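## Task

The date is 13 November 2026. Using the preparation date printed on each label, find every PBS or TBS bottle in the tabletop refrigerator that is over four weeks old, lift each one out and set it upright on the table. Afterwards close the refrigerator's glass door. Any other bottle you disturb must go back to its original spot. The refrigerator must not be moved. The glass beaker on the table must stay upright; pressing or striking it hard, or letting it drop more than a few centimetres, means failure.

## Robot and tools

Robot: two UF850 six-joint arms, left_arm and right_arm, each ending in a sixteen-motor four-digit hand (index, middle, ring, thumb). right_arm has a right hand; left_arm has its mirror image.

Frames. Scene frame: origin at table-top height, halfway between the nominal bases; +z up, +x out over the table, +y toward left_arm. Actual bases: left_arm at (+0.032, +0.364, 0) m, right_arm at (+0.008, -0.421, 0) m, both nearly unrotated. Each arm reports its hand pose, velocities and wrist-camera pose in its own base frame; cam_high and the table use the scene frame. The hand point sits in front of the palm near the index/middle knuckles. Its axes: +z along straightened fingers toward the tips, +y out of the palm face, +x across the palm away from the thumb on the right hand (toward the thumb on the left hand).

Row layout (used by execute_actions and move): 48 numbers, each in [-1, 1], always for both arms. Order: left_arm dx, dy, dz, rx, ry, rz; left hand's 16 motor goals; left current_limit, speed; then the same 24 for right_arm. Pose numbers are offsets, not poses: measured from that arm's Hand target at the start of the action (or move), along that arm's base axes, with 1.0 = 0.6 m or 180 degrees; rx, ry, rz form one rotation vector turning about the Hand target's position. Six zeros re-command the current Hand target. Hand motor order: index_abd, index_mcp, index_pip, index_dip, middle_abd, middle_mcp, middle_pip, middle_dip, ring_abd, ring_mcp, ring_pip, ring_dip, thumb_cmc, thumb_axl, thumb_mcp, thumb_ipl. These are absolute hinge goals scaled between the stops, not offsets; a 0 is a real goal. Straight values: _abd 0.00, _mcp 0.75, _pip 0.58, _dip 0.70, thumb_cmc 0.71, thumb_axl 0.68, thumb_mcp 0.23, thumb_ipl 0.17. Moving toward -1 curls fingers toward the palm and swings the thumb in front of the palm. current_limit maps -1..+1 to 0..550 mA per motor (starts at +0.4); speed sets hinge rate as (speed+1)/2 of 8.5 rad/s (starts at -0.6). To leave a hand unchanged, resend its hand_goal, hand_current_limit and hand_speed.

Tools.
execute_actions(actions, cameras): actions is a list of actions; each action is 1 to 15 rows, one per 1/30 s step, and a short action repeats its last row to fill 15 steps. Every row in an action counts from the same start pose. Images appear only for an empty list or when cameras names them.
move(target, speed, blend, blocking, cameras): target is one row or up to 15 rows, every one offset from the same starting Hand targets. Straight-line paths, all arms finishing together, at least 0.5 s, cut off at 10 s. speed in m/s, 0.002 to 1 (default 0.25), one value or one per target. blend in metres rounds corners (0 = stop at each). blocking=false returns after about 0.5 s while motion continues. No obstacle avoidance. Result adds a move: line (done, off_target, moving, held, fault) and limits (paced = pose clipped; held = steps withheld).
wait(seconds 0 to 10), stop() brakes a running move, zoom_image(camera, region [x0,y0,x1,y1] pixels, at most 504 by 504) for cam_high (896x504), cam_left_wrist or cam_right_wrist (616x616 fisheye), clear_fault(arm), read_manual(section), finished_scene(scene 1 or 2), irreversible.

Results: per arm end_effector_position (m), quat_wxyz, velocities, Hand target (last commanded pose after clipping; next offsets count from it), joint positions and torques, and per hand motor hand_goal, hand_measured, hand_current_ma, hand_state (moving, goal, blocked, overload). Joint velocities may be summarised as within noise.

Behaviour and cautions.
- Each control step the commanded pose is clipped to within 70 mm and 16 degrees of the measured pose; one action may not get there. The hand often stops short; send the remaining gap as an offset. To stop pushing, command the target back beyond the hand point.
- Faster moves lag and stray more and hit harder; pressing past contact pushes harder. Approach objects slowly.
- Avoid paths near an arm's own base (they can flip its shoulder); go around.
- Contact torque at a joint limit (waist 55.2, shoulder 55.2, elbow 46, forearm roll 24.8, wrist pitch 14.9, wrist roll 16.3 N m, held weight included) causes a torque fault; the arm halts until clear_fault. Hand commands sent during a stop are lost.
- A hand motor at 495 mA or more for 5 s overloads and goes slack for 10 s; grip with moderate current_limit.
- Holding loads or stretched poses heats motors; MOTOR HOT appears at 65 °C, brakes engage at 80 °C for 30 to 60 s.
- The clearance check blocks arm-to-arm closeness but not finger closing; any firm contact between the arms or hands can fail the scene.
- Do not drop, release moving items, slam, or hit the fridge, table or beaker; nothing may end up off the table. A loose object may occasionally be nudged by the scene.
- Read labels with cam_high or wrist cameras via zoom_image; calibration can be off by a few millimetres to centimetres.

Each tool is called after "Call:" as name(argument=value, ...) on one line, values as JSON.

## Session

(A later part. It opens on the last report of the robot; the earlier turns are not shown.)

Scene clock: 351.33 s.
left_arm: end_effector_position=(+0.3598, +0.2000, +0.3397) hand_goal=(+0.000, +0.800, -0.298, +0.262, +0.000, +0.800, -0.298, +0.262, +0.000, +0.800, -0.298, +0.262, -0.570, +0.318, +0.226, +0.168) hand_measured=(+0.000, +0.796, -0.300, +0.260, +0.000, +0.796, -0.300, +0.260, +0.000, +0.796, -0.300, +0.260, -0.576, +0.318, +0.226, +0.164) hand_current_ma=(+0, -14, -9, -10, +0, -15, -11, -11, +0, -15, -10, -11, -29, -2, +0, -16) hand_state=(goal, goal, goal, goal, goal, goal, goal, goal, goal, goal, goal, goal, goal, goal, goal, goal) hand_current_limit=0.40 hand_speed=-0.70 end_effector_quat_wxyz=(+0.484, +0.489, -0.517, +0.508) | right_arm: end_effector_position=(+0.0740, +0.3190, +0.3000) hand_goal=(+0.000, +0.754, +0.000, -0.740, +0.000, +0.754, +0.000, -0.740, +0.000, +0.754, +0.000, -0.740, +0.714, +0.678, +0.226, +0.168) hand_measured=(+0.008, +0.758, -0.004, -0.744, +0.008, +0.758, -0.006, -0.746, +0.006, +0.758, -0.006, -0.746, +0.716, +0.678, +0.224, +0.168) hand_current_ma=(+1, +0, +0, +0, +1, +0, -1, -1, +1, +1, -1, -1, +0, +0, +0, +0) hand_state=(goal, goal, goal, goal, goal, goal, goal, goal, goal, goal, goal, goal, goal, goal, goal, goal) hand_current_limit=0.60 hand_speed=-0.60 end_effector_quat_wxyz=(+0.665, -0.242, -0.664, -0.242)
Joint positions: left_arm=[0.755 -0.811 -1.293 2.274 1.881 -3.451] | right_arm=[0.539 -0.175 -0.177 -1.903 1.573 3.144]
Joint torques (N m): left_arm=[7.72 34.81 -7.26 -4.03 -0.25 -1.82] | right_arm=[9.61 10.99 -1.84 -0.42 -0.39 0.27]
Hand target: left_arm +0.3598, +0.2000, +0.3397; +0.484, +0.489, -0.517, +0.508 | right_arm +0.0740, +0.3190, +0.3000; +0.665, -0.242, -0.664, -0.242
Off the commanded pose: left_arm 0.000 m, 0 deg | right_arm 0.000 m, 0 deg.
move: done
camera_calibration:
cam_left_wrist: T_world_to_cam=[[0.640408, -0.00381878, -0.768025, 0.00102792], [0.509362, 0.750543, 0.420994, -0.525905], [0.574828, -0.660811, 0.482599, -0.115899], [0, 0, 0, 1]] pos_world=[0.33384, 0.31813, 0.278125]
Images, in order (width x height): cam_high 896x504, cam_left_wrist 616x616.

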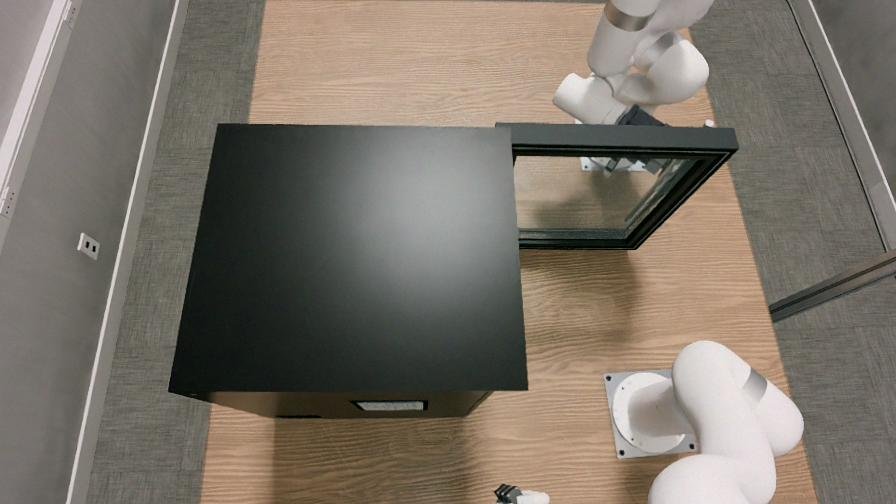

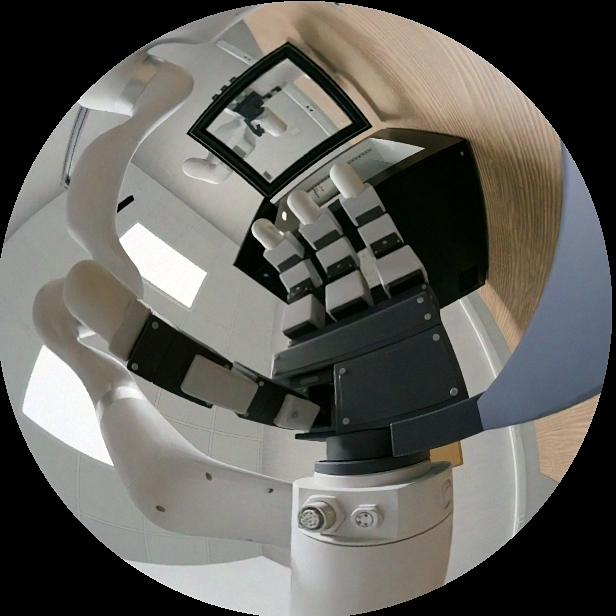

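Call:
move(target=[[-0.1663,-0.2,-0.0662,-0.0045,0.0165,0.0013,0,0.754,0.56,0.66,0,0.754,0.56,0.66,0,0.754,0.56,0.66,-0.571,0.317,0.226,0.168,0.4,-0.5,0,0,0,0,0,0,0,0.754,0.0,-0.74,0,0.754,0.0,-0.74,0,0.754,0.0,-0.74,0.714,0.678,0.226,0.168,0.6,-0.6],[-0.2663,-0.5833,-0.1995,-0.0045,0.0165,0.0013,0,0.754,0.56,0.66,0,0.754,0.56,0.66,0,0.754,0.56,0.66,-0.571,0.317,0.226,0.168,0.4,-0.5,0,0,0,0,0,0,0,0.754,0.0,-0.74,0,0.754,0.0,-0.74,0,0.754,0.0,-0.74,0.714,0.678,0.226,0.168,0.6,-0.6],[-0.1063,-0.8933,-0.2245,-0.0107,0.0139,0.251,0,0.754,0.56,0.66,0,0.754,0.56,0.66,0,0.754,0.56,0.66,-0.571,0.317,0.226,0.168,0.4,-0.5,0,0,0,0,0,0,0,0.754,0.0,-0.74,0,0.754,0.0,-0.74,0,0.754,0.0,-0.74,0.714,0.678,0.226,0.168,0.6,-0.6]], speed=[0.25,0.25,0.25], blend=[0.03,0.01,0], cameras=["cam_left_wrist","cam_high"])

Scene clock: 359.43 s.
left_arm: end_effector_position=(+0.2962, -0.3361, +0.2051) hand_goal=(+0.000, +0.754, +0.560, +0.660, +0.000, +0.754, +0.560, +0.660, +0.000, +0.754, +0.560, +0.660, -0.570, +0.318, +0.226, +0.168) hand_measured=(-0.004, +0.754, +0.558, +0.658, -0.004, +0.754, +0.558, +0.658, -0.004, +0.754, +0.558, +0.658, -0.578, +0.318, +0.224, +0.166) hand_current_ma=(-11, -1, -5, -9, -13, -1, -6, -10, -12, -1, -6, -10, -36, -2, -9, -11) hand_state=(goal, goal, goal, goal, goal, goal, goal, goal, goal, goal, goal, goal, goal, goal, goal, goal) hand_current_limit=0.40 hand_speed=-0.50 end_effector_quat_wxyz=(+0.270, +0.653, -0.271, +0.653) | right_arm: end_effector_position=(+0.0740, +0.3190, +0.3000) hand_goal=(+0.000, +0.754, +0.000, -0.740, +0.000, +0.754, +0.000, -0.740, +0.000, +0.754, +0.000, -0.740, +0.714, +0.678, +0.226, +0.168) hand_measured=(+0.002, +0.752, +0.016, -0.724, +0.002, +0.752, +0.016, -0.724, +0.000, +0.754, +0.016, -0.726, +0.714, +0.678, +0.224, +0.168) hand_current_ma=(+0, +0, +5, +6, +0, +0, +5, +5, +0, +0, +5, +4, +0, +0, +0, +0) hand_state=(goal, goal, goal, goal, goal, goal, goal, goal, goal, goal, goal, goal, goal, goal, goal, goal) hand_current_limit=0.60 hand_speed=-0.60 end_effector_quat_wxyz=(+0.665, -0.242, -0.664, -0.242)
Joint positions: left_arm=[-0.54 -0.815 -0.366 0.271 2.005 -3.024] | right_arm=[0.539 -0.174 -0.177 -1.903 1.573 3.144]
Joint torques (N m): left_arm=[-8.79 16.54 3.57 -3.56 2.39 -1.78] | right_arm=[-6.73 8.5 -3.48 -1.34 -0.75 0.23]
Hand target: left_arm +0.2961, -0.3360, +0.2050; +0.270, +0.653, -0.271, +0.653 | right_arm +0.0740, +0.3190, +0.3000; +0.665, -0.242, -0.664, -0.242
Off the commanded pose: left_arm 0.000 m, 0 deg | right_arm 0.000 m, 0 deg.
move: done
camera_calibration:
cam_left_wrist: T_world_to_cam=[[0.433349, 0.414997, -0.799991, 0.144958], [-0.162799, 0.909114, 0.383417, 0.225558], [0.8864, -0.0359162, 0.461525, -0.246464], [0, 0, 0, 1]] pos_world=[0.192369, -0.274067, 0.143232]
Images, in order (width x height): cam_high 896x504, cam_left_wrist 616x616.

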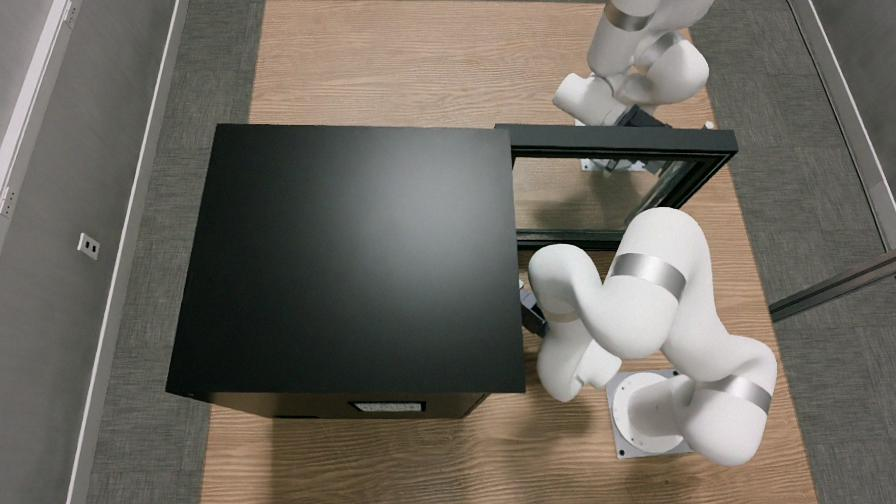

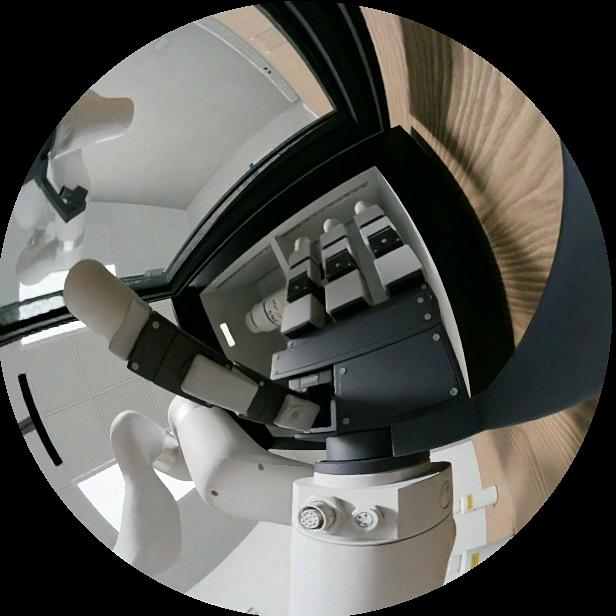

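Call:
zoom_image(camera="cam_high", region=[440, 340, 600, 440])

Call:
zoom_image(camera="cam_high", region=[480, 100, 760, 280])

Scaled by 3.150 from the camera's 896x504 image, which has a finer 1280x720 frame.

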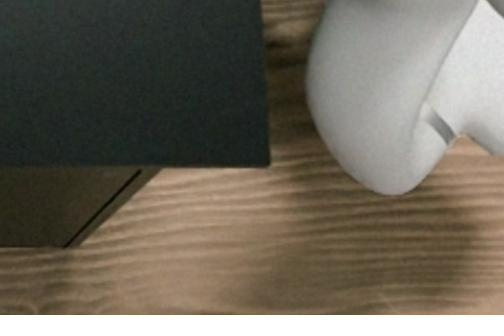

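Scaled by 1.800 from the camera's 896x504 image, which has a finer 1280x720 frame.

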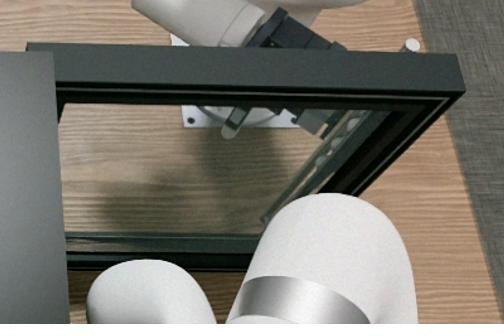

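Call:
move(target=[[0.248,0.085,-0.0033,0,0,0.25,0,0.754,0.56,0.66,0,0.754,0.56,0.66,0,0.754,0.56,0.66,-0.571,0.317,0.226,0.168,0.4,-0.5,0,0,0,0,0,0,0,0.754,0.0,-0.74,0,0.754,0.0,-0.74,0,0.754,0.0,-0.74,0.714,0.678,0.226,0.168,0.6,-0.6]], speed=0.15, cameras=["cam_left_wrist","cam_high"])

Scene clock: 365.93 s.
left_arm: end_effector_position=(+0.4449, -0.2850, +0.2031) hand_goal=(+0.000, +0.754, +0.560, +0.660, +0.000, +0.754, +0.560, +0.660, +0.000, +0.754, +0.560, +0.660, -0.570, +0.318, +0.226, +0.168) hand_measured=(-0.004, +0.754, +0.558, +0.658, -0.004, +0.754, +0.558, +0.658, -0.004, +0.754, +0.558, +0.658, -0.578, +0.318, +0.224, +0.166) hand_current_ma=(-11, -1, -5, -9, -13, -1, -6, -10, -12, -1, -6, -10, -36, -2, -9, -11) hand_state=(goal, goal, goal, goal, goal, goal, goal, goal, goal, goal, goal, goal, goal, goal, goal, goal) hand_current_limit=0.40 hand_speed=-0.50 end_effector_quat_wxyz=(+0.000, +0.707, +0.000, +0.707) | right_arm: end_effector_position=(+0.0740, +0.3190, +0.3000) hand_goal=(+0.000, +0.754, +0.000, -0.740, +0.000, +0.754, +0.000, -0.740, +0.000, +0.754, +0.000, -0.740, +0.714, +0.678, +0.226, +0.168) hand_measured=(+0.002, +0.752, +0.016, -0.724, +0.002, +0.752, +0.016, -0.724, +0.000, +0.754, +0.016, -0.726, +0.714, +0.678, +0.224, +0.168) hand_current_ma=(+0, +0, +5, +6, +0, +0, +5, +5, +0, +0, +5, +4, +0, +0, +0, +0) hand_state=(goal, goal, goal, goal, goal, goal, goal, goal, goal, goal, goal, goal, goal, goal, goal, goal) hand_current_limit=0.60 hand_speed=-0.60 end_effector_quat_wxyz=(+0.665, -0.242, -0.664, -0.242)
Joint positions: left_arm=[-0.727 -0.814 -0.514 -0.749 1.793 -3.344] | right_arm=[0.539 -0.175 -0.177 -1.903 1.573 3.144]
Joint torques (N m): left_arm=[-8.91 19.61 -13.84 -4.43 -0.21 1.31] | right_arm=[-11.49 5.58 -0.79 -2.71 -0.91 0.27]
Hand target: left_arm +0.4449, -0.2850, +0.2030; +0.000, +0.707, +0.000, +0.707 | right_arm +0.0740, +0.3190, +0.3000; +0.665, -0.242, -0.664, -0.242
Off the commanded pose: left_arm 0.000 m, 0 deg | right_arm 0.000 m, 0 deg.
move: done
camera_calibration:
cam_left_wrist: T_world_to_cam=[[0.0127736, 0.599682, -0.800136, 0.297504], [-0.757851, 0.527822, 0.383491, 0.36024], [0.652302, 0.601486, 0.461212, -0.0896255], [0, 0, 0, 1]] pos_world=[0.327671, -0.314642, 0.141231]
Images, in order (width x height): cam_high 896x504, cam_left_wrist 616x616.

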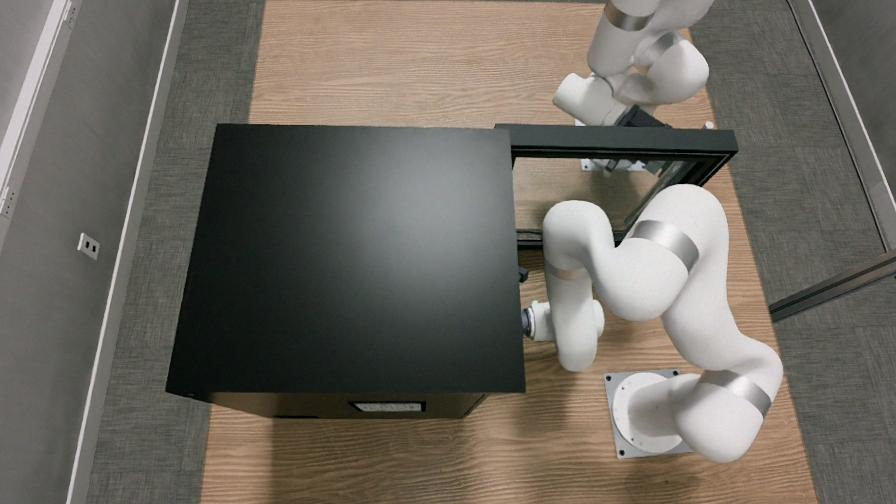

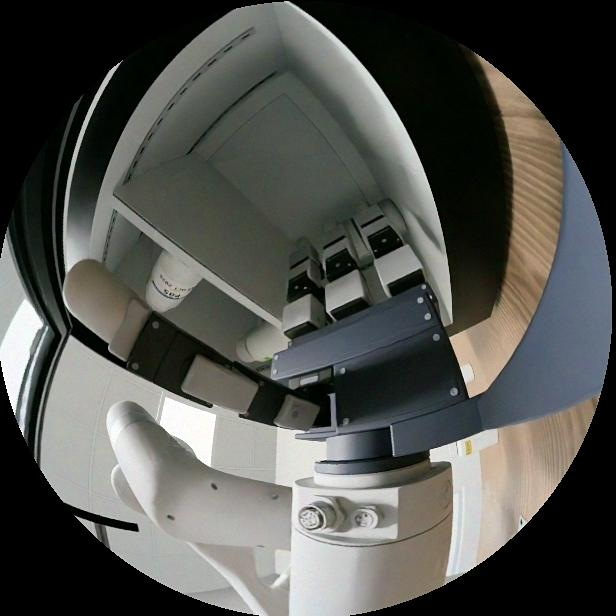

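Call:
move(target=[[0,0.1783,0,0,0,0,0,0.754,0.56,0.66,0,0.754,0.56,0.66,0,0.754,0.56,0.66,-0.571,0.317,0.226,0.168,0.4,-0.5,0,0,0,0,0,0,0,0.754,0.0,-0.74,0,0.754,0.0,-0.74,0,0.754,0.0,-0.74,0.714,0.678,0.226,0.168,0.6,-0.6]], speed=0.1, cameras=["cam_left_wrist","cam_high"])

Scene clock: 368.57 s.
left_arm: end_effector_position=(+0.4448, -0.1781, +0.2030) hand_goal=(+0.000, +0.754, +0.560, +0.660, +0.000, +0.754, +0.560, +0.660, +0.000, +0.754, +0.560, +0.660, -0.570, +0.318, +0.226, +0.168) hand_measured=(-0.004, +0.754, +0.558, +0.658, -0.004, +0.754, +0.558, +0.658, -0.004, +0.754, +0.558, +0.658, -0.578, +0.318, +0.224, +0.166) hand_current_ma=(-11, -1, -5, -9, -13, -1, -6, -10, -12, -1, -6, -10, -36, -2, -9, -11) hand_state=(goal, goal, goal, goal, goal, goal, goal, goal, goal, goal, goal, goal, goal, goal, goal, goal) hand_current_limit=0.40 hand_speed=-0.50 end_effector_quat_wxyz=(+0.000, +0.707, +0.000, +0.707) | right_arm: end_effector_position=(+0.0740, +0.3190, +0.3000) hand_goal=(+0.000, +0.754, +0.000, -0.740, +0.000, +0.754, +0.000, -0.740, +0.000, +0.754, +0.000, -0.740, +0.714, +0.678, +0.226, +0.168) hand_measured=(+0.002, +0.750, +0.016, -0.720, +0.002, +0.750, +0.016, -0.722, +0.000, +0.752, +0.016, -0.724, +0.714, +0.678, +0.224, +0.168) hand_current_ma=(+0, +0, +5, +8, +0, +0, +5, +6, +0, +0, +5, +5, +0, +0, +0, +0) hand_state=(goal, goal, goal, goal, goal, goal, goal, goal, goal, goal, goal, goal, goal, goal, goal, goal) hand_current_limit=0.60 hand_speed=-0.60 end_effector_quat_wxyz=(+0.665, -0.242, -0.664, -0.242)
Joint positions: left_arm=[-0.392 -0.819 -0.388 -0.427 1.967 -3.315] | right_arm=[0.539 -0.175 -0.177 -1.903 1.573 3.144]
Joint torques (N m): left_arm=[20.07 14.11 -0.68 2.78 2.55 1.24] | right_arm=[-9.64 5.4 -0.99 -3.79 -0.81 0.26]
Hand target: left_arm +0.4449, -0.1780, +0.2030; +0.000, +0.707, +0.000, +0.707 | right_arm +0.0740, +0.3190, +0.3000; +0.665, -0.242, -0.664, -0.242
Off the commanded pose: left_arm 0.000 m, 0 deg | right_arm 0.000 m, 0 deg.
move: done
camera_calibration:
cam_left_wrist: T_world_to_cam=[[0.012704, 0.599882, -0.799987, 0.233382], [-0.757846, 0.5277, 0.383669, 0.303636], [0.65231, 0.601393, 0.461322, -0.153956], [0, 0, 0, 1]] pos_world=[0.327571, -0.207642, 0.141231]
Images, in order (width x height): cam_high 896x504, cam_left_wrist 616x616.

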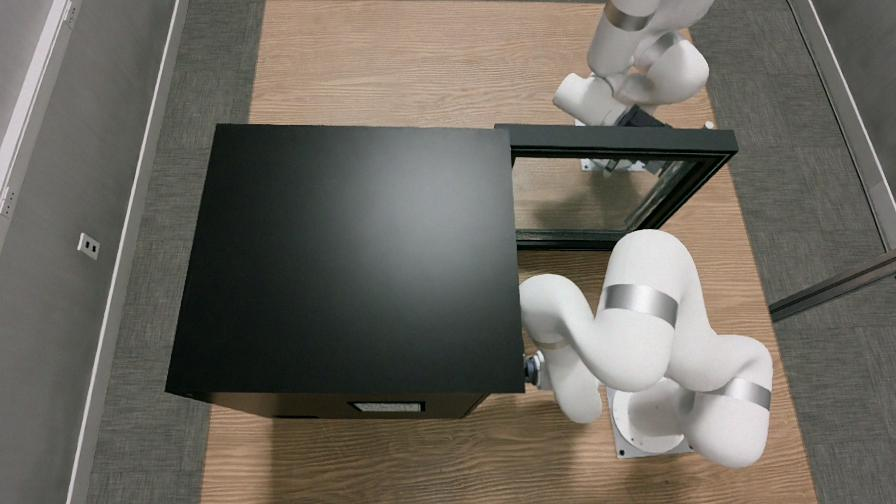

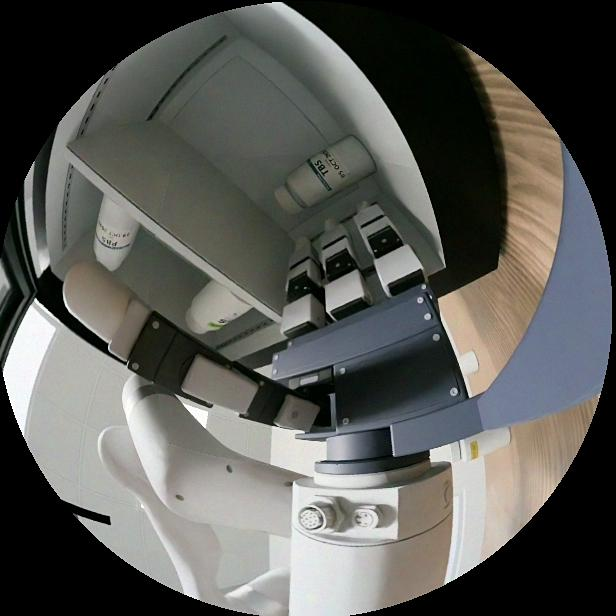

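Call:
zoom_image(camera="cam_high", region=[460, 230, 660, 440])

Scaled by 2.400 from the camera's 896x504 image, which has a finer 1280x720 frame.

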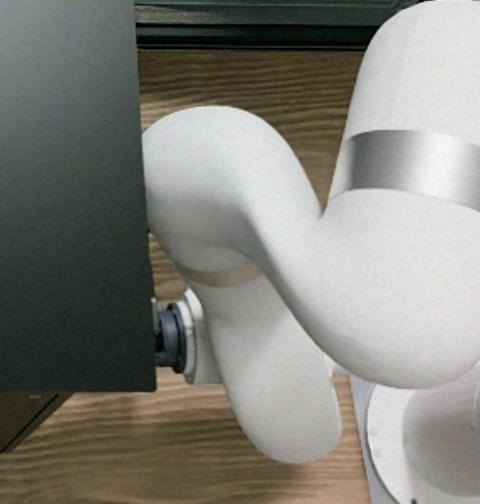

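Call:
move(target=[[0,-0.1783,0,0,0,0,0,0.754,0.56,0.66,0,0.754,0.56,0.66,0,0.754,0.56,0.66,-0.571,0.317,0.226,0.168,0.4,-0.5,0,0,0,0,0,0,0,0.754,0.0,-0.74,0,0.754,0.0,-0.74,0,0.754,0.0,-0.74,0.714,0.678,0.226,0.168,0.6,-0.6],[-0.2822,-0.2793,0.0067,0,0,-0.25,0,0.616,0.431,-0.174,0,0.616,0.431,-0.174,0,0.616,0.431,-0.174,-0.571,0.317,0.226,0.168,0.4,-0.5,0,0,0,0,0,0,0,0.754,0.0,-0.74,0,0.754,0.0,-0.74,0,0.754,0.0,-0.74,0.714,0.678,0.226,0.168,0.6,-0.6],[-0.2822,-0.2793,0.1,0,0,-0.25,0,0.616,0.431,-0.174,0,0.616,0.431,-0.174,0,0.616,0.431,-0.174,-0.571,0.317,0.449,-0.589,0.4,-0.5,0,0,0,0,0,0,0,0.754,0.0,-0.74,0,0.754,0.0,-0.74,0,0.754,0.0,-0.74,0.714,0.678,0.226,0.168,0.6,-0.6]], speed=[0.1,0.2,0.2], blend=[0.01,0,0], cameras=["cam_left_wrist","cam_high"])

Scene clock: 389.10 s.
left_arm: end_effector_position=(+0.2756, -0.3456, +0.2630) hand_goal=(+0.000, +0.616, +0.432, -0.174, +0.000, +0.616, +0.432, -0.174, +0.000, +0.616, +0.432, -0.174, -0.570, +0.318, +0.450, -0.588) hand_measured=(-0.004, +0.618, +0.434, -0.172, -0.004, +0.618, +0.434, -0.172, -0.004, +0.618, +0.434, -0.172, -0.578, +0.318, +0.444, -0.586) hand_current_ma=(-11, +8, +10, +10, -13, +9, +11, +11, -12, +9, +10, +11, -36, -2, -30, +9) hand_state=(goal, goal, goal, goal, goal, goal, goal, goal, goal, goal, goal, goal, goal, goal, goal, goal) hand_current_limit=0.40 hand_speed=-0.50 end_effector_quat_wxyz=(+0.270, +0.653, -0.271, +0.653) | right_arm: end_effector_position=(+0.0740, +0.3190, +0.3000) hand_goal=(+0.000, +0.754, +0.000, -0.740, +0.000, +0.754, +0.000, -0.740, +0.000, +0.754, +0.000, -0.740, +0.714, +0.678, +0.226, +0.168) hand_measured=(+0.002, +0.752, +0.016, -0.722, +0.002, +0.752, +0.016, -0.724, +0.002, +0.754, +0.014, -0.726, +0.714, +0.678, +0.224, +0.168) hand_current_ma=(+0, +0, +5, +6, +0, +0, +5, +5, +0, +0, +4, +4, +0, +0, +0, +0) hand_state=(goal, goal, goal, goal, goal, goal, goal, goal, goal, goal, goal, goal, goal, goal, goal, goal) hand_current_limit=0.60 hand_speed=-0.60 end_effector_quat_wxyz=(+0.665, -0.242, -0.664, -0.242)
Joint positions: left_arm=[-0.625 -0.572 -0.258 0.169 1.88 -3.089] | right_arm=[0.539 -0.175 -0.177 -1.903 1.573 3.144]
Joint torques (N m): left_arm=[8.07 48.29 4.18 -1.5 -0.25 -1.79] | right_arm=[5.38 5.43 -11.36 -3.94 3.95 0.34]
Hand target: left_arm +0.2755, -0.3456, +0.2630; +0.270, +0.653, -0.271, +0.653 | right_arm +0.0740, +0.3190, +0.3000; +0.665, -0.242, -0.664, -0.242
Off the commanded pose: left_arm 0.000 m, 0 deg | right_arm 0.000 m, 0 deg.
move: done
camera_calibration:
cam_left_wrist: T_world_to_cam=[[0.433106, 0.415152, -0.800042, 0.204364], [-0.162774, 0.909043, 0.383596, 0.208634], [0.886523, -0.0359113, 0.461288, -0.25529], [0, 0, 0, 1]] pos_world=[0.171769, -0.283667, 0.201231]
Images, in order (width x height): cam_high 896x504, cam_left_wrist 616x616.

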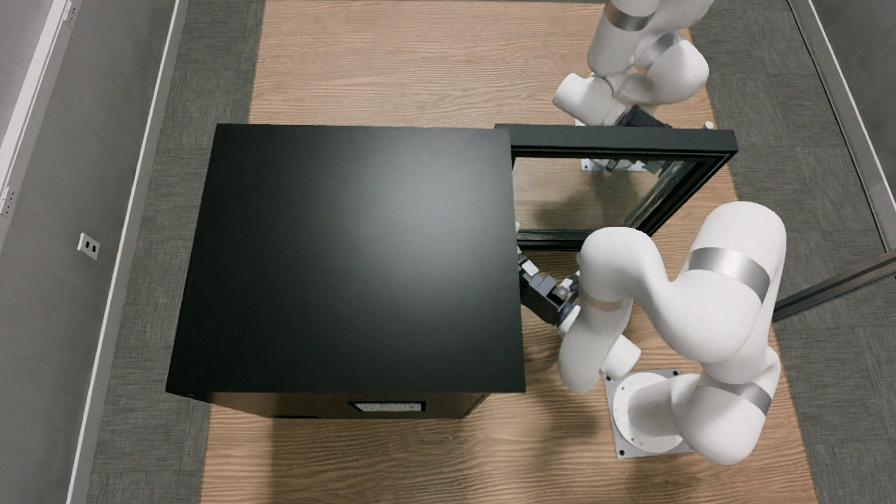

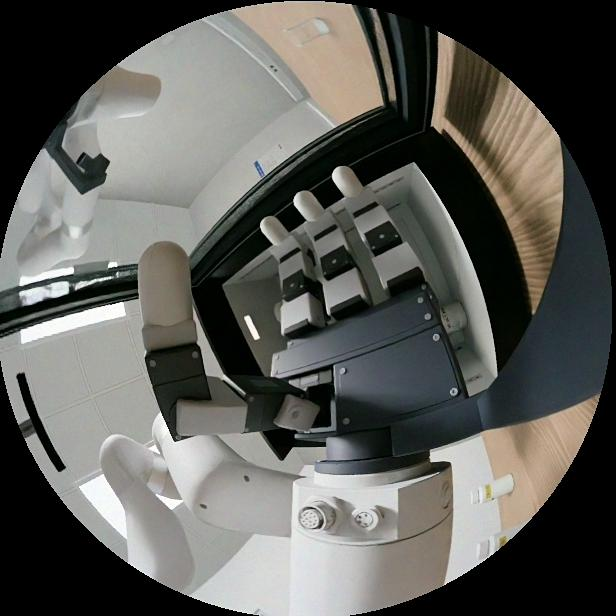

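Call:
move(target=[[0.0735,0.0733,-0.18,0.3536,-0.3536,0,0,0.616,0.431,-0.174,0,0.616,0.431,-0.174,0,0.616,0.431,-0.174,-0.571,0.317,0.449,-0.589,0.4,-0.5,0,0,0,0,0,0,0,0.754,0.0,-0.74,0,0.754,0.0,-0.74,0,0.754,0.0,-0.74,0.714,0.678,0.226,0.168,0.6,-0.6],[0.2,0.2,-0.188,0.703,-0.703,0,0,0.616,0.431,-0.174,0,0.616,0.431,-0.174,0,0.616,0.431,-0.174,-0.571,0.317,0.449,-0.589,0.4,-0.5,0,0,0,0,0,0,0,0.754,0.0,-0.74,0,0.754,0.0,-0.74,0,0.754,0.0,-0.74,0.714,0.678,0.226,0.168,0.6,-0.6]], speed=[0.5,0.5], cameras=["cam_left_wrist","cam_high"])

Scene clock: 395.27 s.
left_arm: end_effector_position=(+0.3955, -0.2256, +0.1502) hand_goal=(+0.000, +0.616, +0.432, -0.174, +0.000, +0.616, +0.432, -0.174, +0.000, +0.616, +0.432, -0.174, -0.570, +0.318, +0.450, -0.588) hand_measured=(+0.002, +0.614, +0.432, -0.172, +0.002, +0.614, +0.432, -0.172, +0.002, +0.614, +0.432, -0.172, -0.564, +0.318, +0.450, -0.586) hand_current_ma=(+4, -10, +2, +10, +5, -11, +2, +11, +4, -12, +2, +11, +25, -2, -1, +9) hand_state=(goal, goal, goal, goal, goal, goal, goal, goal, goal, goal, goal, goal, goal, goal, goal, goal) hand_current_limit=0.40 hand_speed=-0.50 end_effector_quat_wxyz=(+0.651, +0.265, +0.655, -0.276) | right_arm: end_effector_position=(+0.0740, +0.3190, +0.3000) hand_goal=(+0.000, +0.754, +0.000, -0.740, +0.000, +0.754, +0.000, -0.740, +0.000, +0.754, +0.000, -0.740, +0.714, +0.678, +0.226, +0.168) hand_measured=(+0.002, +0.752, +0.016, -0.722, +0.002, +0.752, +0.016, -0.724, +0.002, +0.754, +0.014, -0.726, +0.714, +0.678, +0.224, +0.168) hand_current_ma=(+0, +0, +5, +6, +0, +0, +5, +5, +0, +0, +4, +4, +0, +0, +0, +0) hand_state=(goal, goal, goal, goal, goal, goal, goal, goal, goal, goal, goal, goal, goal, goal, goal, goal) hand_current_limit=0.60 hand_speed=-0.60 end_effector_quat_wxyz=(+0.665, -0.242, -0.664, -0.242)
Joint positions: left_arm=[-0.625 -0.854 -0.356 0.182 2.063 0.069] | right_arm=[0.539 -0.175 -0.177 -1.903 1.573 3.144]
Joint torques (N m): left_arm=[9.23 16.46 -10.74 2.77 2.59 1.57] | right_arm=[6.76 5.07 -11.32 -3.88 3.95 0.18]
Hand target: left_arm +0.3955, -0.2256, +0.1502; +0.651, +0.265, +0.655, -0.276 | right_arm +0.0740, +0.3190, +0.3000; +0.665, -0.242, -0.664, -0.242
Off the commanded pose: left_arm 0.000 m, 0 deg | right_arm 0.000 m, 0 deg.
move: done
camera_calibration:
cam_left_wrist: T_world_to_cam=[[-0.404723, -0.422749, 0.810853, -0.0873474], [-0.913946, 0.157884, -0.373865, 0.40378], [0.0300304, -0.892388, -0.450269, -0.0227434], [0, 0, 0, 1]] pos_world=[0.334364, -0.120972, 0.211544]
Images, in order (width x height): cam_high 896x504, cam_left_wrist 616x616.

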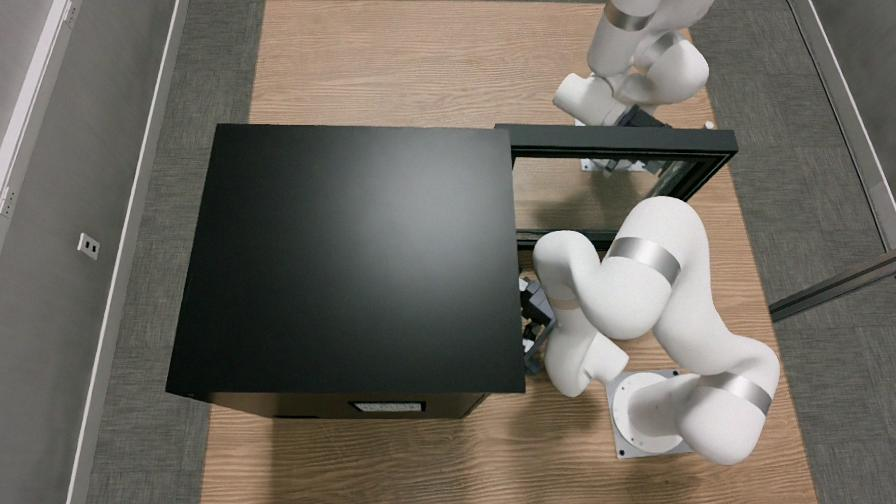

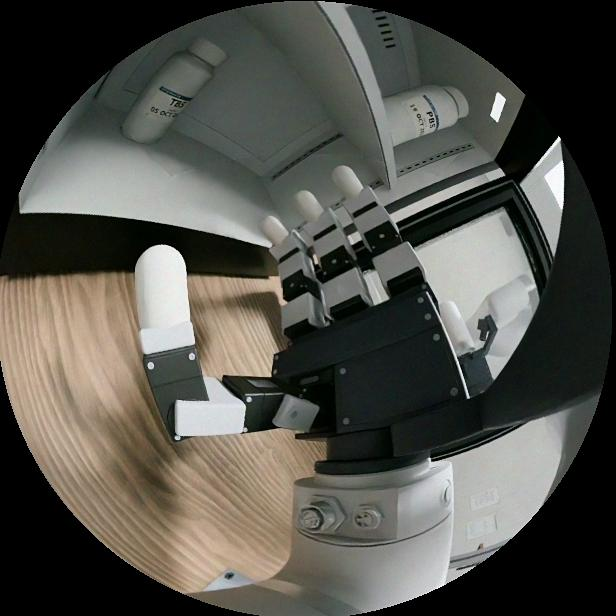

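Call:
zoom_image(camera="cam_left_wrist", region=[90, 20, 250, 160])

Scaled by 3.150 from the camera's 616x616 image, which has a finer 880x880 frame.

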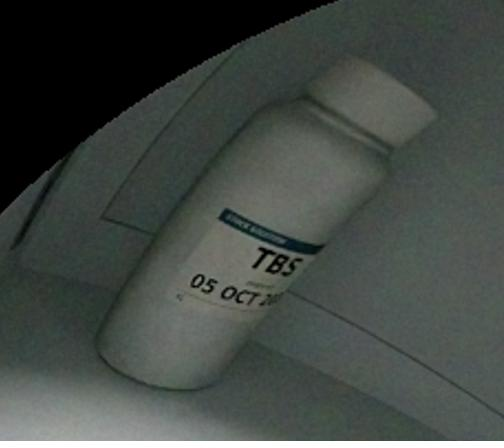

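Call:
move(target=[[0,0,0,0,0,0,0,0.754,0.576,-0.319,0,0.754,0.576,-0.319,0,0.754,0.576,-0.319,-0.571,0.317,0.449,-0.589,0.4,-0.5,0,0,0,0,0,0,0,0.754,0.0,-0.74,0,0.754,0.0,-0.74,0,0.754,0.0,-0.74,0.714,0.678,0.226,0.168,0.6,-0.6],[0.115,0.051,0,0,0,0.1667,0,0.754,0.576,-0.319,0,0.754,0.576,-0.319,0,0.754,0.576,-0.319,-0.571,0.317,0.449,-0.589,0.4,-0.5,0,0,0,0,0,0,0,0.754,0.0,-0.74,0,0.754,0.0,-0.74,0,0.754,0.0,-0.74,0.714,0.678,0.226,0.168,0.6,-0.6],[0.2075,0.0343,0,0,0,0.25,0,0.754,0.576,-0.319,0,0.754,0.576,-0.319,0,0.754,0.576,-0.319,-0.571,0.317,0.449,-0.589,0.4,-0.5,0,0,0,0,0,0,0,0.754,0.0,-0.74,0,0.754,0.0,-0.74,0,0.754,0.0,-0.74,0.714,0.678,0.226,0.168,0.6,-0.6]], speed=[0.1,0.15,0.1], blend=[0,0.01,0], cameras=["cam_left_wrist","cam_high"])

Scene clock: 402.47 s.
left_arm: end_effector_position=(+0.5200, -0.2050, +0.1502) hand_goal=(+0.000, +0.754, +0.576, -0.318, +0.000, +0.754, +0.576, -0.318, +0.000, +0.754, +0.576, -0.318, -0.570, +0.318, +0.450, -0.588) hand_measured=(+0.002, +0.752, +0.574, -0.316, +0.002, +0.752, +0.574, -0.316, +0.002, +0.752, +0.574, -0.316, -0.564, +0.318, +0.450, -0.586) hand_current_ma=(+4, -8, -10, +10, +5, -9, -11, +11, +4, -9, -11, +11, +26, -2, -1, +9) hand_state=(goal, goal, goal, goal, goal, goal, goal, goal, goal, goal, goal, goal, goal, goal, goal, goal) hand_current_limit=0.40 hand_speed=-0.50 end_effector_quat_wxyz=(+0.707, -0.006, +0.707, -0.006) | right_arm: end_effector_position=(+0.0740, +0.3190, +0.3000) hand_goal=(+0.000, +0.754, +0.000, -0.740, +0.000, +0.754, +0.000, -0.740, +0.000, +0.754, +0.000, -0.740, +0.714, +0.678, +0.226, +0.168) hand_measured=(+0.002, +0.752, +0.016, -0.722, +0.002, +0.752, +0.016, -0.724, +0.002, +0.754, +0.014, -0.726, +0.714, +0.678, +0.224, +0.168) hand_current_ma=(+0, +0, +5, +6, +0, +0, +5, +5, +0, +0, +4, +4, +0, +0, +0, +0) hand_state=(goal, goal, goal, goal, goal, goal, goal, goal, goal, goal, goal, goal, goal, goal, goal, goal) hand_current_limit=0.60 hand_speed=-0.60 end_effector_quat_wxyz=(+0.665, -0.242, -0.664, -0.242)
Joint positions: left_arm=[-0.768 -0.885 -0.804 -0.769 1.629 -0.074] | right_arm=[0.539 -0.175 -0.177 -1.903 1.573 3.144]
Joint torques (N m): left_arm=[8.14 26.89 -17.2 -3.02 -0.11 1.45] | right_arm=[6.03 5.25 -11.71 -3.68 4.06 0.28]
Hand target: left_arm +0.5200, -0.2050, +0.1502; +0.707, -0.006, +0.707, -0.006 | right_arm +0.0740, +0.3190, +0.3000; +0.665, -0.242, -0.664, -0.242
Off the commanded pose: left_arm 0.000 m, 0 deg | right_arm 0.000 m, 0 deg.
move: done
camera_calibration:
cam_left_wrist: T_world_to_cam=[[0.0126485, -0.585116, 0.810851, -0.278589], [-0.75795, -0.534524, -0.373893, 0.291228], [0.65219, -0.609855, -0.45025, -0.273711], [0, 0, 0, 1]] pos_world=[0.402772, -0.174263, 0.211545]
Images, in order (width x height): cam_high 896x504, cam_left_wrist 616x616.

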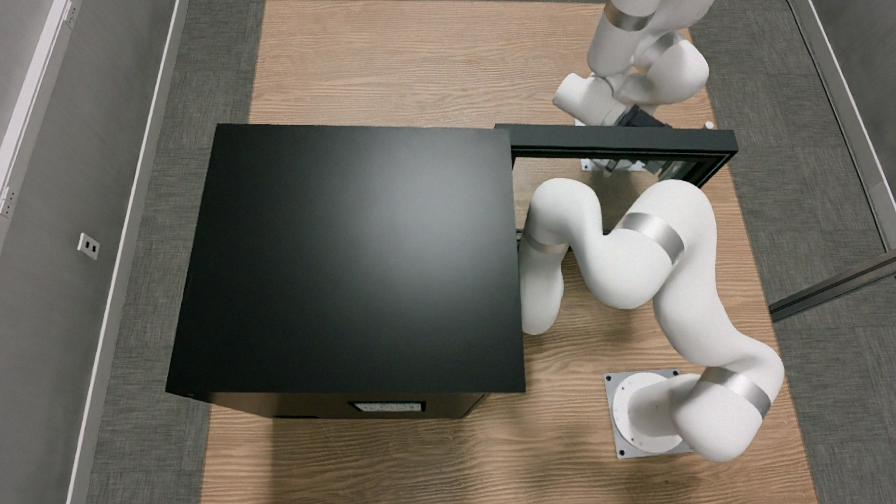

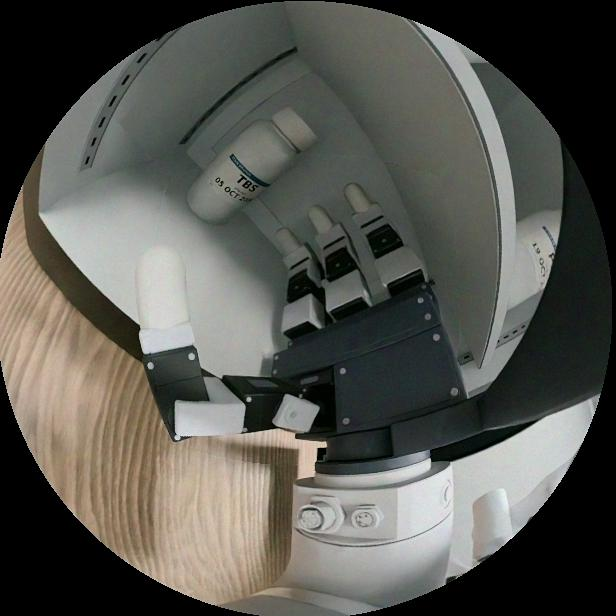

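Call:
zoom_image(camera="cam_left_wrist", region=[170, 90, 330, 250])

Scaled by 3.150 from the camera's 616x616 image, which has a finer 880x880 frame.

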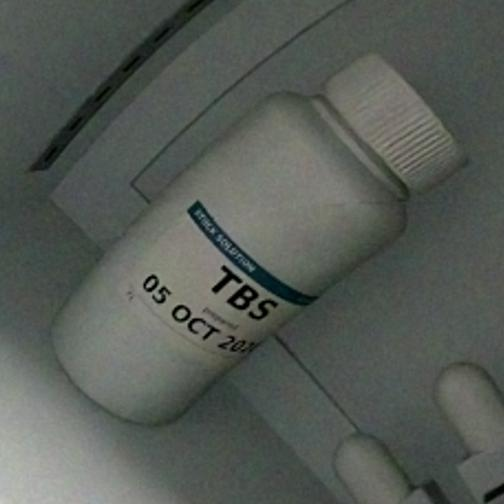

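Call:
move(target=[[0.0607,0.0333,0,0,0,0.0556,0,0.754,0.576,-0.319,0,0.754,0.576,-0.319,0,0.754,0.576,-0.319,-0.571,0.317,0.449,-0.589,0.4,-0.5,0,0,0,0,0,0,0,0.754,0.0,-0.74,0,0.754,0.0,-0.74,0,0.754,0.0,-0.74,0.714,0.678,0.226,0.168,0.6,-0.6]], speed=0.08, cameras=["cam_left_wrist","cam_high"])

Scene clock: 406.13 s.
left_arm: end_effector_position=(+0.5362, -0.1711, +0.1389) hand_goal=(+0.000, +0.754, +0.576, -0.318, +0.000, +0.754, +0.576, -0.318, +0.000, +0.754, +0.576, -0.318, -0.570, +0.318, +0.450, -0.588) hand_measured=(+0.002, +0.756, +0.578, -0.320, +0.002, +0.754, +0.580, -0.320, +0.002, +0.754, +0.578, -0.320, -0.564, +0.318, +0.450, -0.586) hand_current_ma=(+4, +6, +11, -10, +4, +1, +12, -11, +4, +0, +12, -11, +28, -2, +0, +9) hand_state=(goal, goal, goal, goal, goal, goal, goal, goal, goal, goal, goal, goal, goal, goal, goal, goal) hand_current_limit=0.40 hand_speed=-0.50 end_effector_quat_wxyz=(+0.693, -0.051, +0.716, +0.066) | right_arm: end_effector_position=(+0.0740, +0.3190, +0.3001) hand_goal=(+0.000, +0.754, +0.000, -0.740, +0.000, +0.754, +0.000, -0.740, +0.000, +0.754, +0.000, -0.740, +0.714, +0.678, +0.226, +0.168) hand_measured=(+0.002, +0.752, +0.016, -0.722, +0.002, +0.752, +0.016, -0.724, +0.002, +0.752, +0.014, -0.726, +0.714, +0.678, +0.224, +0.168) hand_current_ma=(+0, +0, +5, +6, +0, +0, +5, +5, +0, +0, +4, +4, +0, +0, +0, +0) hand_state=(goal, goal, goal, goal, goal, goal, goal, goal, goal, goal, goal, goal, goal, goal, goal, goal) hand_current_limit=0.60 hand_speed=-0.60 end_effector_quat_wxyz=(+0.665, -0.242, -0.664, -0.242)
Joint positions: left_arm=[-0.718 -0.926 -0.884 -0.884 1.566 -0.009] | right_arm=[0.539 -0.175 -0.177 -1.903 1.573 3.144]
Joint torques (N m): left_arm=[5.9 47.29 0.75 1.22 0.34 -0.15] | right_arm=[5.74 5.4 -8.2 -3.36 -0.1 0.22]
Hand target: left_arm +0.5362, -0.1711, +0.1389; +0.693, -0.051, +0.716, +0.066 (not the last commanded pose) | right_arm +0.0740, +0.3190, +0.3000; +0.665, -0.242, -0.664, -0.242
Off the commanded pose: left_arm 0.027 m, 3 deg | right_arm 0.000 m, 0 deg.
TORQUE FAULT: the external load on joint 3 (elbow) of the left arm reached its load limit, and that arm stopped. The contact can be on any part of that arm beyond that joint, not only on its tool. A torque fault puts only its own arm into a fault stop. That arm's remaining commands of this call were not run. The hold on joint 3 (elbow) of that arm was moved back by the arm itself, up to 3 degrees, as the stop began. That arm is still stopped at the end of this call. While its stop runs, that arm, its gripper or tool too, takes no new command.
CLEAR FAULT: the left arm stays stopped (state 4) until you call clear_fault(arm="left_arm").
End effector pose when the fault began: left_arm: position (+0.5537, -0.1859, +0.1497), quat_wxyz (+0.705, -0.064, +0.704, +0.053)
Joint positions when the fault began: left_arm=[-0.717 -0.926 -0.935 -0.883 1.565 -0.009]
move: fault (left_arm)
camera_calibration:
cam_left_wrist: T_world_to_cam=[[0.140031, -0.603197, 0.785203, -0.317505], [-0.673653, -0.639226, -0.370919, 0.253829], [0.72566, -0.477015, -0.495858, -0.27899], [0, 0, 0, 1]] pos_world=[0.417905, -0.162347, 0.205117]
Images, in order (width x height): cam_high 896x504, cam_left_wrist 616x616.

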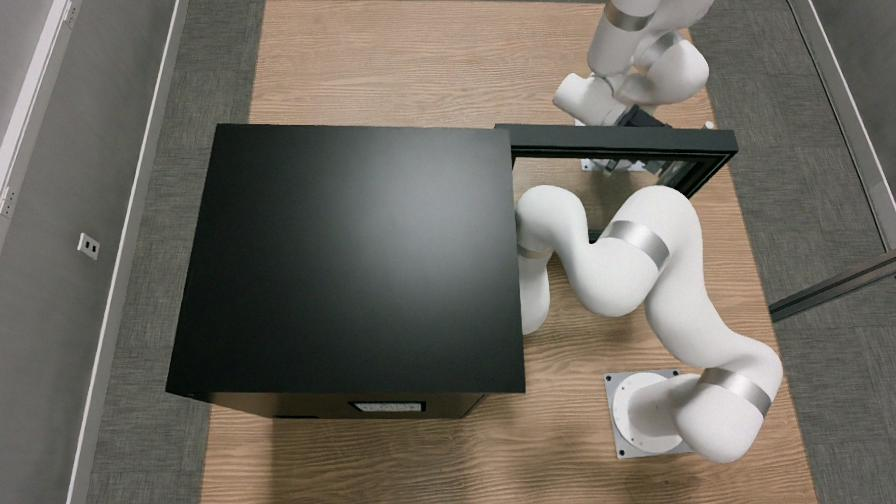

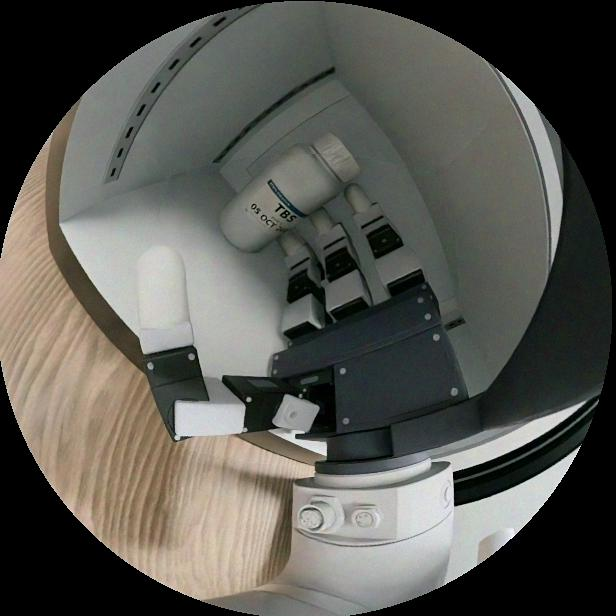

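Call:
clear_fault(arm="left_arm")

Call:
move(target=[[-0.02,-0.02,0.0185,0,0,0,0,0.754,0.576,-0.319,0,0.754,0.576,-0.319,0,0.754,0.576,-0.319,-0.571,0.317,0.449,-0.589,0.4,-0.5,0,0,0,0,0,0,0,0.754,0.0,-0.74,0,0.754,0.0,-0.74,0,0.754,0.0,-0.74,0.714,0.678,0.226,0.168,0.6,-0.6]], speed=0.05, cameras=["cam_left_wrist","cam_high"])

Scene clock: 406.77 s.
left_arm: end_effector_position=(+0.5362, -0.1711, +0.1389) hand_goal=(+0.000, +0.754, +0.576, -0.318, +0.000, +0.754, +0.576, -0.318, +0.000, +0.754, +0.576, -0.318, -0.570, +0.318, +0.450, -0.588) hand_measured=(+0.002, +0.756, +0.578, -0.320, +0.002, +0.754, +0.580, -0.320, +0.002, +0.754, +0.578, -0.320, -0.564, +0.318, +0.450, -0.586) hand_current_ma=(+4, +6, +11, -10, +4, +1, +12, -11, +4, +0, +12, -11, +28, -2, +0, +9) hand_state=(goal, goal, goal, goal, goal, goal, goal, goal, goal, goal, goal, goal, goal, goal, goal, goal) hand_current_limit=0.40 hand_speed=-0.50 end_effector_quat_wxyz=(+0.693, -0.051, +0.716, +0.066) | right_arm: end_effector_position=(+0.0740, +0.3190, +0.3000) hand_goal=(+0.000, +0.754, +0.000, -0.740, +0.000, +0.754, +0.000, -0.740, +0.000, +0.754, +0.000, -0.740, +0.714, +0.678, +0.226, +0.168) hand_measured=(+0.002, +0.752, +0.016, -0.722, +0.002, +0.752, +0.016, -0.724, +0.002, +0.752, +0.014, -0.726, +0.714, +0.678, +0.224, +0.168) hand_current_ma=(+0, +0, +5, +6, +0, +0, +5, +5, +0, +0, +4, +4, +0, +0, +0, +0) hand_state=(goal, goal, goal, goal, goal, goal, goal, goal, goal, goal, goal, goal, goal, goal, goal, goal) hand_current_limit=0.60 hand_speed=-0.60 end_effector_quat_wxyz=(+0.665, -0.242, -0.664, -0.242)
Joint positions: left_arm=[-0.718 -0.926 -0.884 -0.884 1.566 -0.009] | right_arm=[0.539 -0.175 -0.177 -1.903 1.573 3.144]
Joint torques (N m): left_arm=[7.61 46.09 -0.06 0.75 0.32 0.06] | right_arm=[5.47 5.4 -5.15 -3.59 -0.9 0.31]
Hand target: left_arm +0.5362, -0.1711, +0.1389; +0.693, -0.051, +0.716, +0.066 (not the last commanded pose) | right_arm +0.0740, +0.3190, +0.3000; +0.665, -0.242, -0.664, -0.242
Off the commanded pose: left_arm 0.027 m, 3 deg | right_arm 0.000 m, 0 deg.
TORQUE FAULT, CONTINUED: the left arm's stop, for the torque fault of joint 3 (elbow) that an earlier result reported, is over. The call counts as one of the actions that you can send in this scene. The hold on joint 3 (elbow) of that arm was moved back by the arm itself, up to 3 degrees, as the stop began. That arm's target is now where it stood when the stop ended, not its last command. That arm keeps its grip as last carried out and accepts commands again: back off and push less far.
CLEAR FAULT: your call cleared the left arm's torque fault. If a joint's load stays at its limit, that arm stops again at once.

Scene clock: 407.60 s.
left_arm: end_effector_position=(+0.5242, -0.1830, +0.1499) hand_goal=(+0.000, +0.754, +0.576, -0.318, +0.000, +0.754, +0.576, -0.318, +0.000, +0.754, +0.576, -0.318, -0.570, +0.318, +0.450, -0.588) hand_measured=(+0.002, +0.756, +0.578, -0.320, +0.002, +0.754, +0.580, -0.320, +0.002, +0.754, +0.578, -0.320, -0.564, +0.318, +0.450, -0.586) hand_current_ma=(+4, +6, +10, -10, +5, +1, +12, -11, +4, +0, +11, -11, +28, -2, +0, +9) hand_state=(goal, goal, goal, goal, goal, goal, goal, goal, goal, goal, goal, goal, goal, goal, goal, goal) hand_current_limit=0.40 hand_speed=-0.50 end_effector_quat_wxyz=(+0.693, -0.051, +0.716, +0.066) | right_arm: end_effector_position=(+0.0740, +0.3190, +0.3000) hand_goal=(+0.000, +0.754, +0.000, -0.740, +0.000, +0.754, +0.000, -0.740, +0.000, +0.754, +0.000, -0.740, +0.714, +0.678, +0.226, +0.168) hand_measured=(+0.002, +0.752, +0.016, -0.722, +0.002, +0.752, +0.016, -0.724, +0.002, +0.752, +0.014, -0.726, +0.714, +0.678, +0.224, +0.168) hand_current_ma=(+0, +0, +5, +6, +0, +0, +5, +5, +0, +0, +4, +4, +0, +0, +0, +0) hand_state=(goal, goal, goal, goal, goal, goal, goal, goal, goal, goal, goal, goal, goal, goal, goal, goal) hand_current_limit=0.60 hand_speed=-0.60 end_effector_quat_wxyz=(+0.665, -0.242, -0.664, -0.242)
Joint positions: left_arm=[-0.756 -0.896 -0.869 -0.922 1.556 0.002] | right_arm=[0.539 -0.175 -0.177 -1.903 1.573 3.144]
Joint torques (N m): left_arm=[-8.39 62.47 0.75 -3.51 -0.19 1.41] | right_arm=[6.04 5.19 -0.89 -3.5 -0.87 0.26]
Hand target: left_arm +0.5242, -0.1831, +0.1500; +0.693, -0.051, +0.716, +0.066 | right_arm +0.0740, +0.3190, +0.3000; +0.665, -0.242, -0.664, -0.242
Off the commanded pose: left_arm 0.000 m, 0 deg | right_arm 0.000 m, 0 deg.
move: done
camera_calibration:
cam_left_wrist: T_world_to_cam=[[0.140022, -0.603207, 0.785198, -0.33179], [-0.673655, -0.639217, -0.370931, 0.242264], [0.72566, -0.477014, -0.495858, -0.270575], [0, 0, 0, 1]] pos_world=[0.406005, -0.174347, 0.216217]
Images, in order (width x height): cam_high 896x504, cam_left_wrist 616x616.

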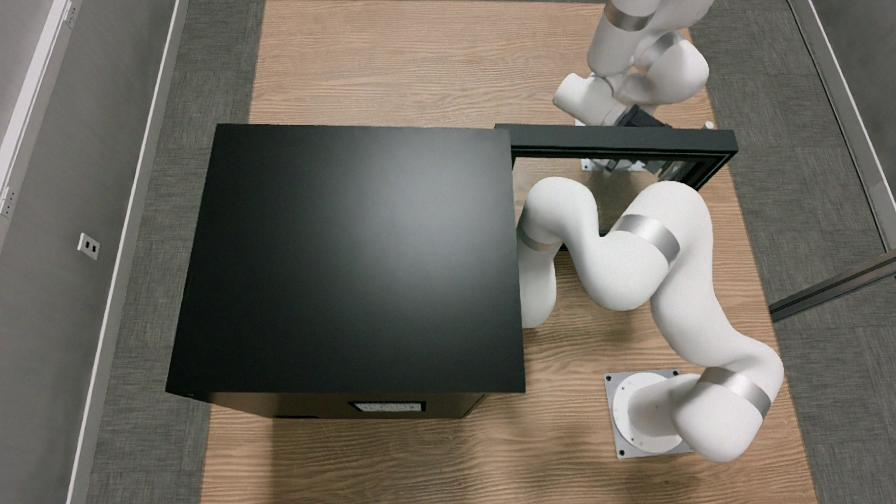

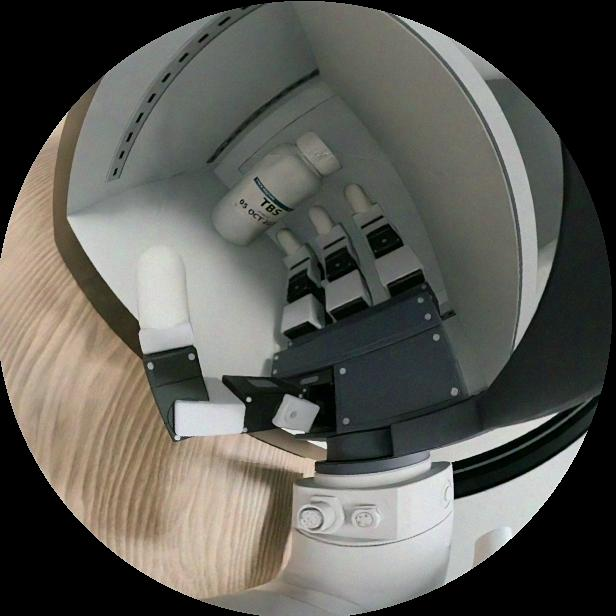

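Call:
zoom_image(camera="cam_left_wrist", region=[190, 110, 350, 270])

Scaled by 3.150 from the camera's 616x616 image, which has a finer 880x880 frame.

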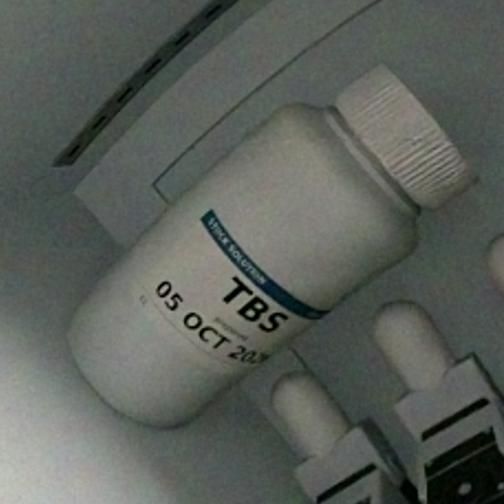

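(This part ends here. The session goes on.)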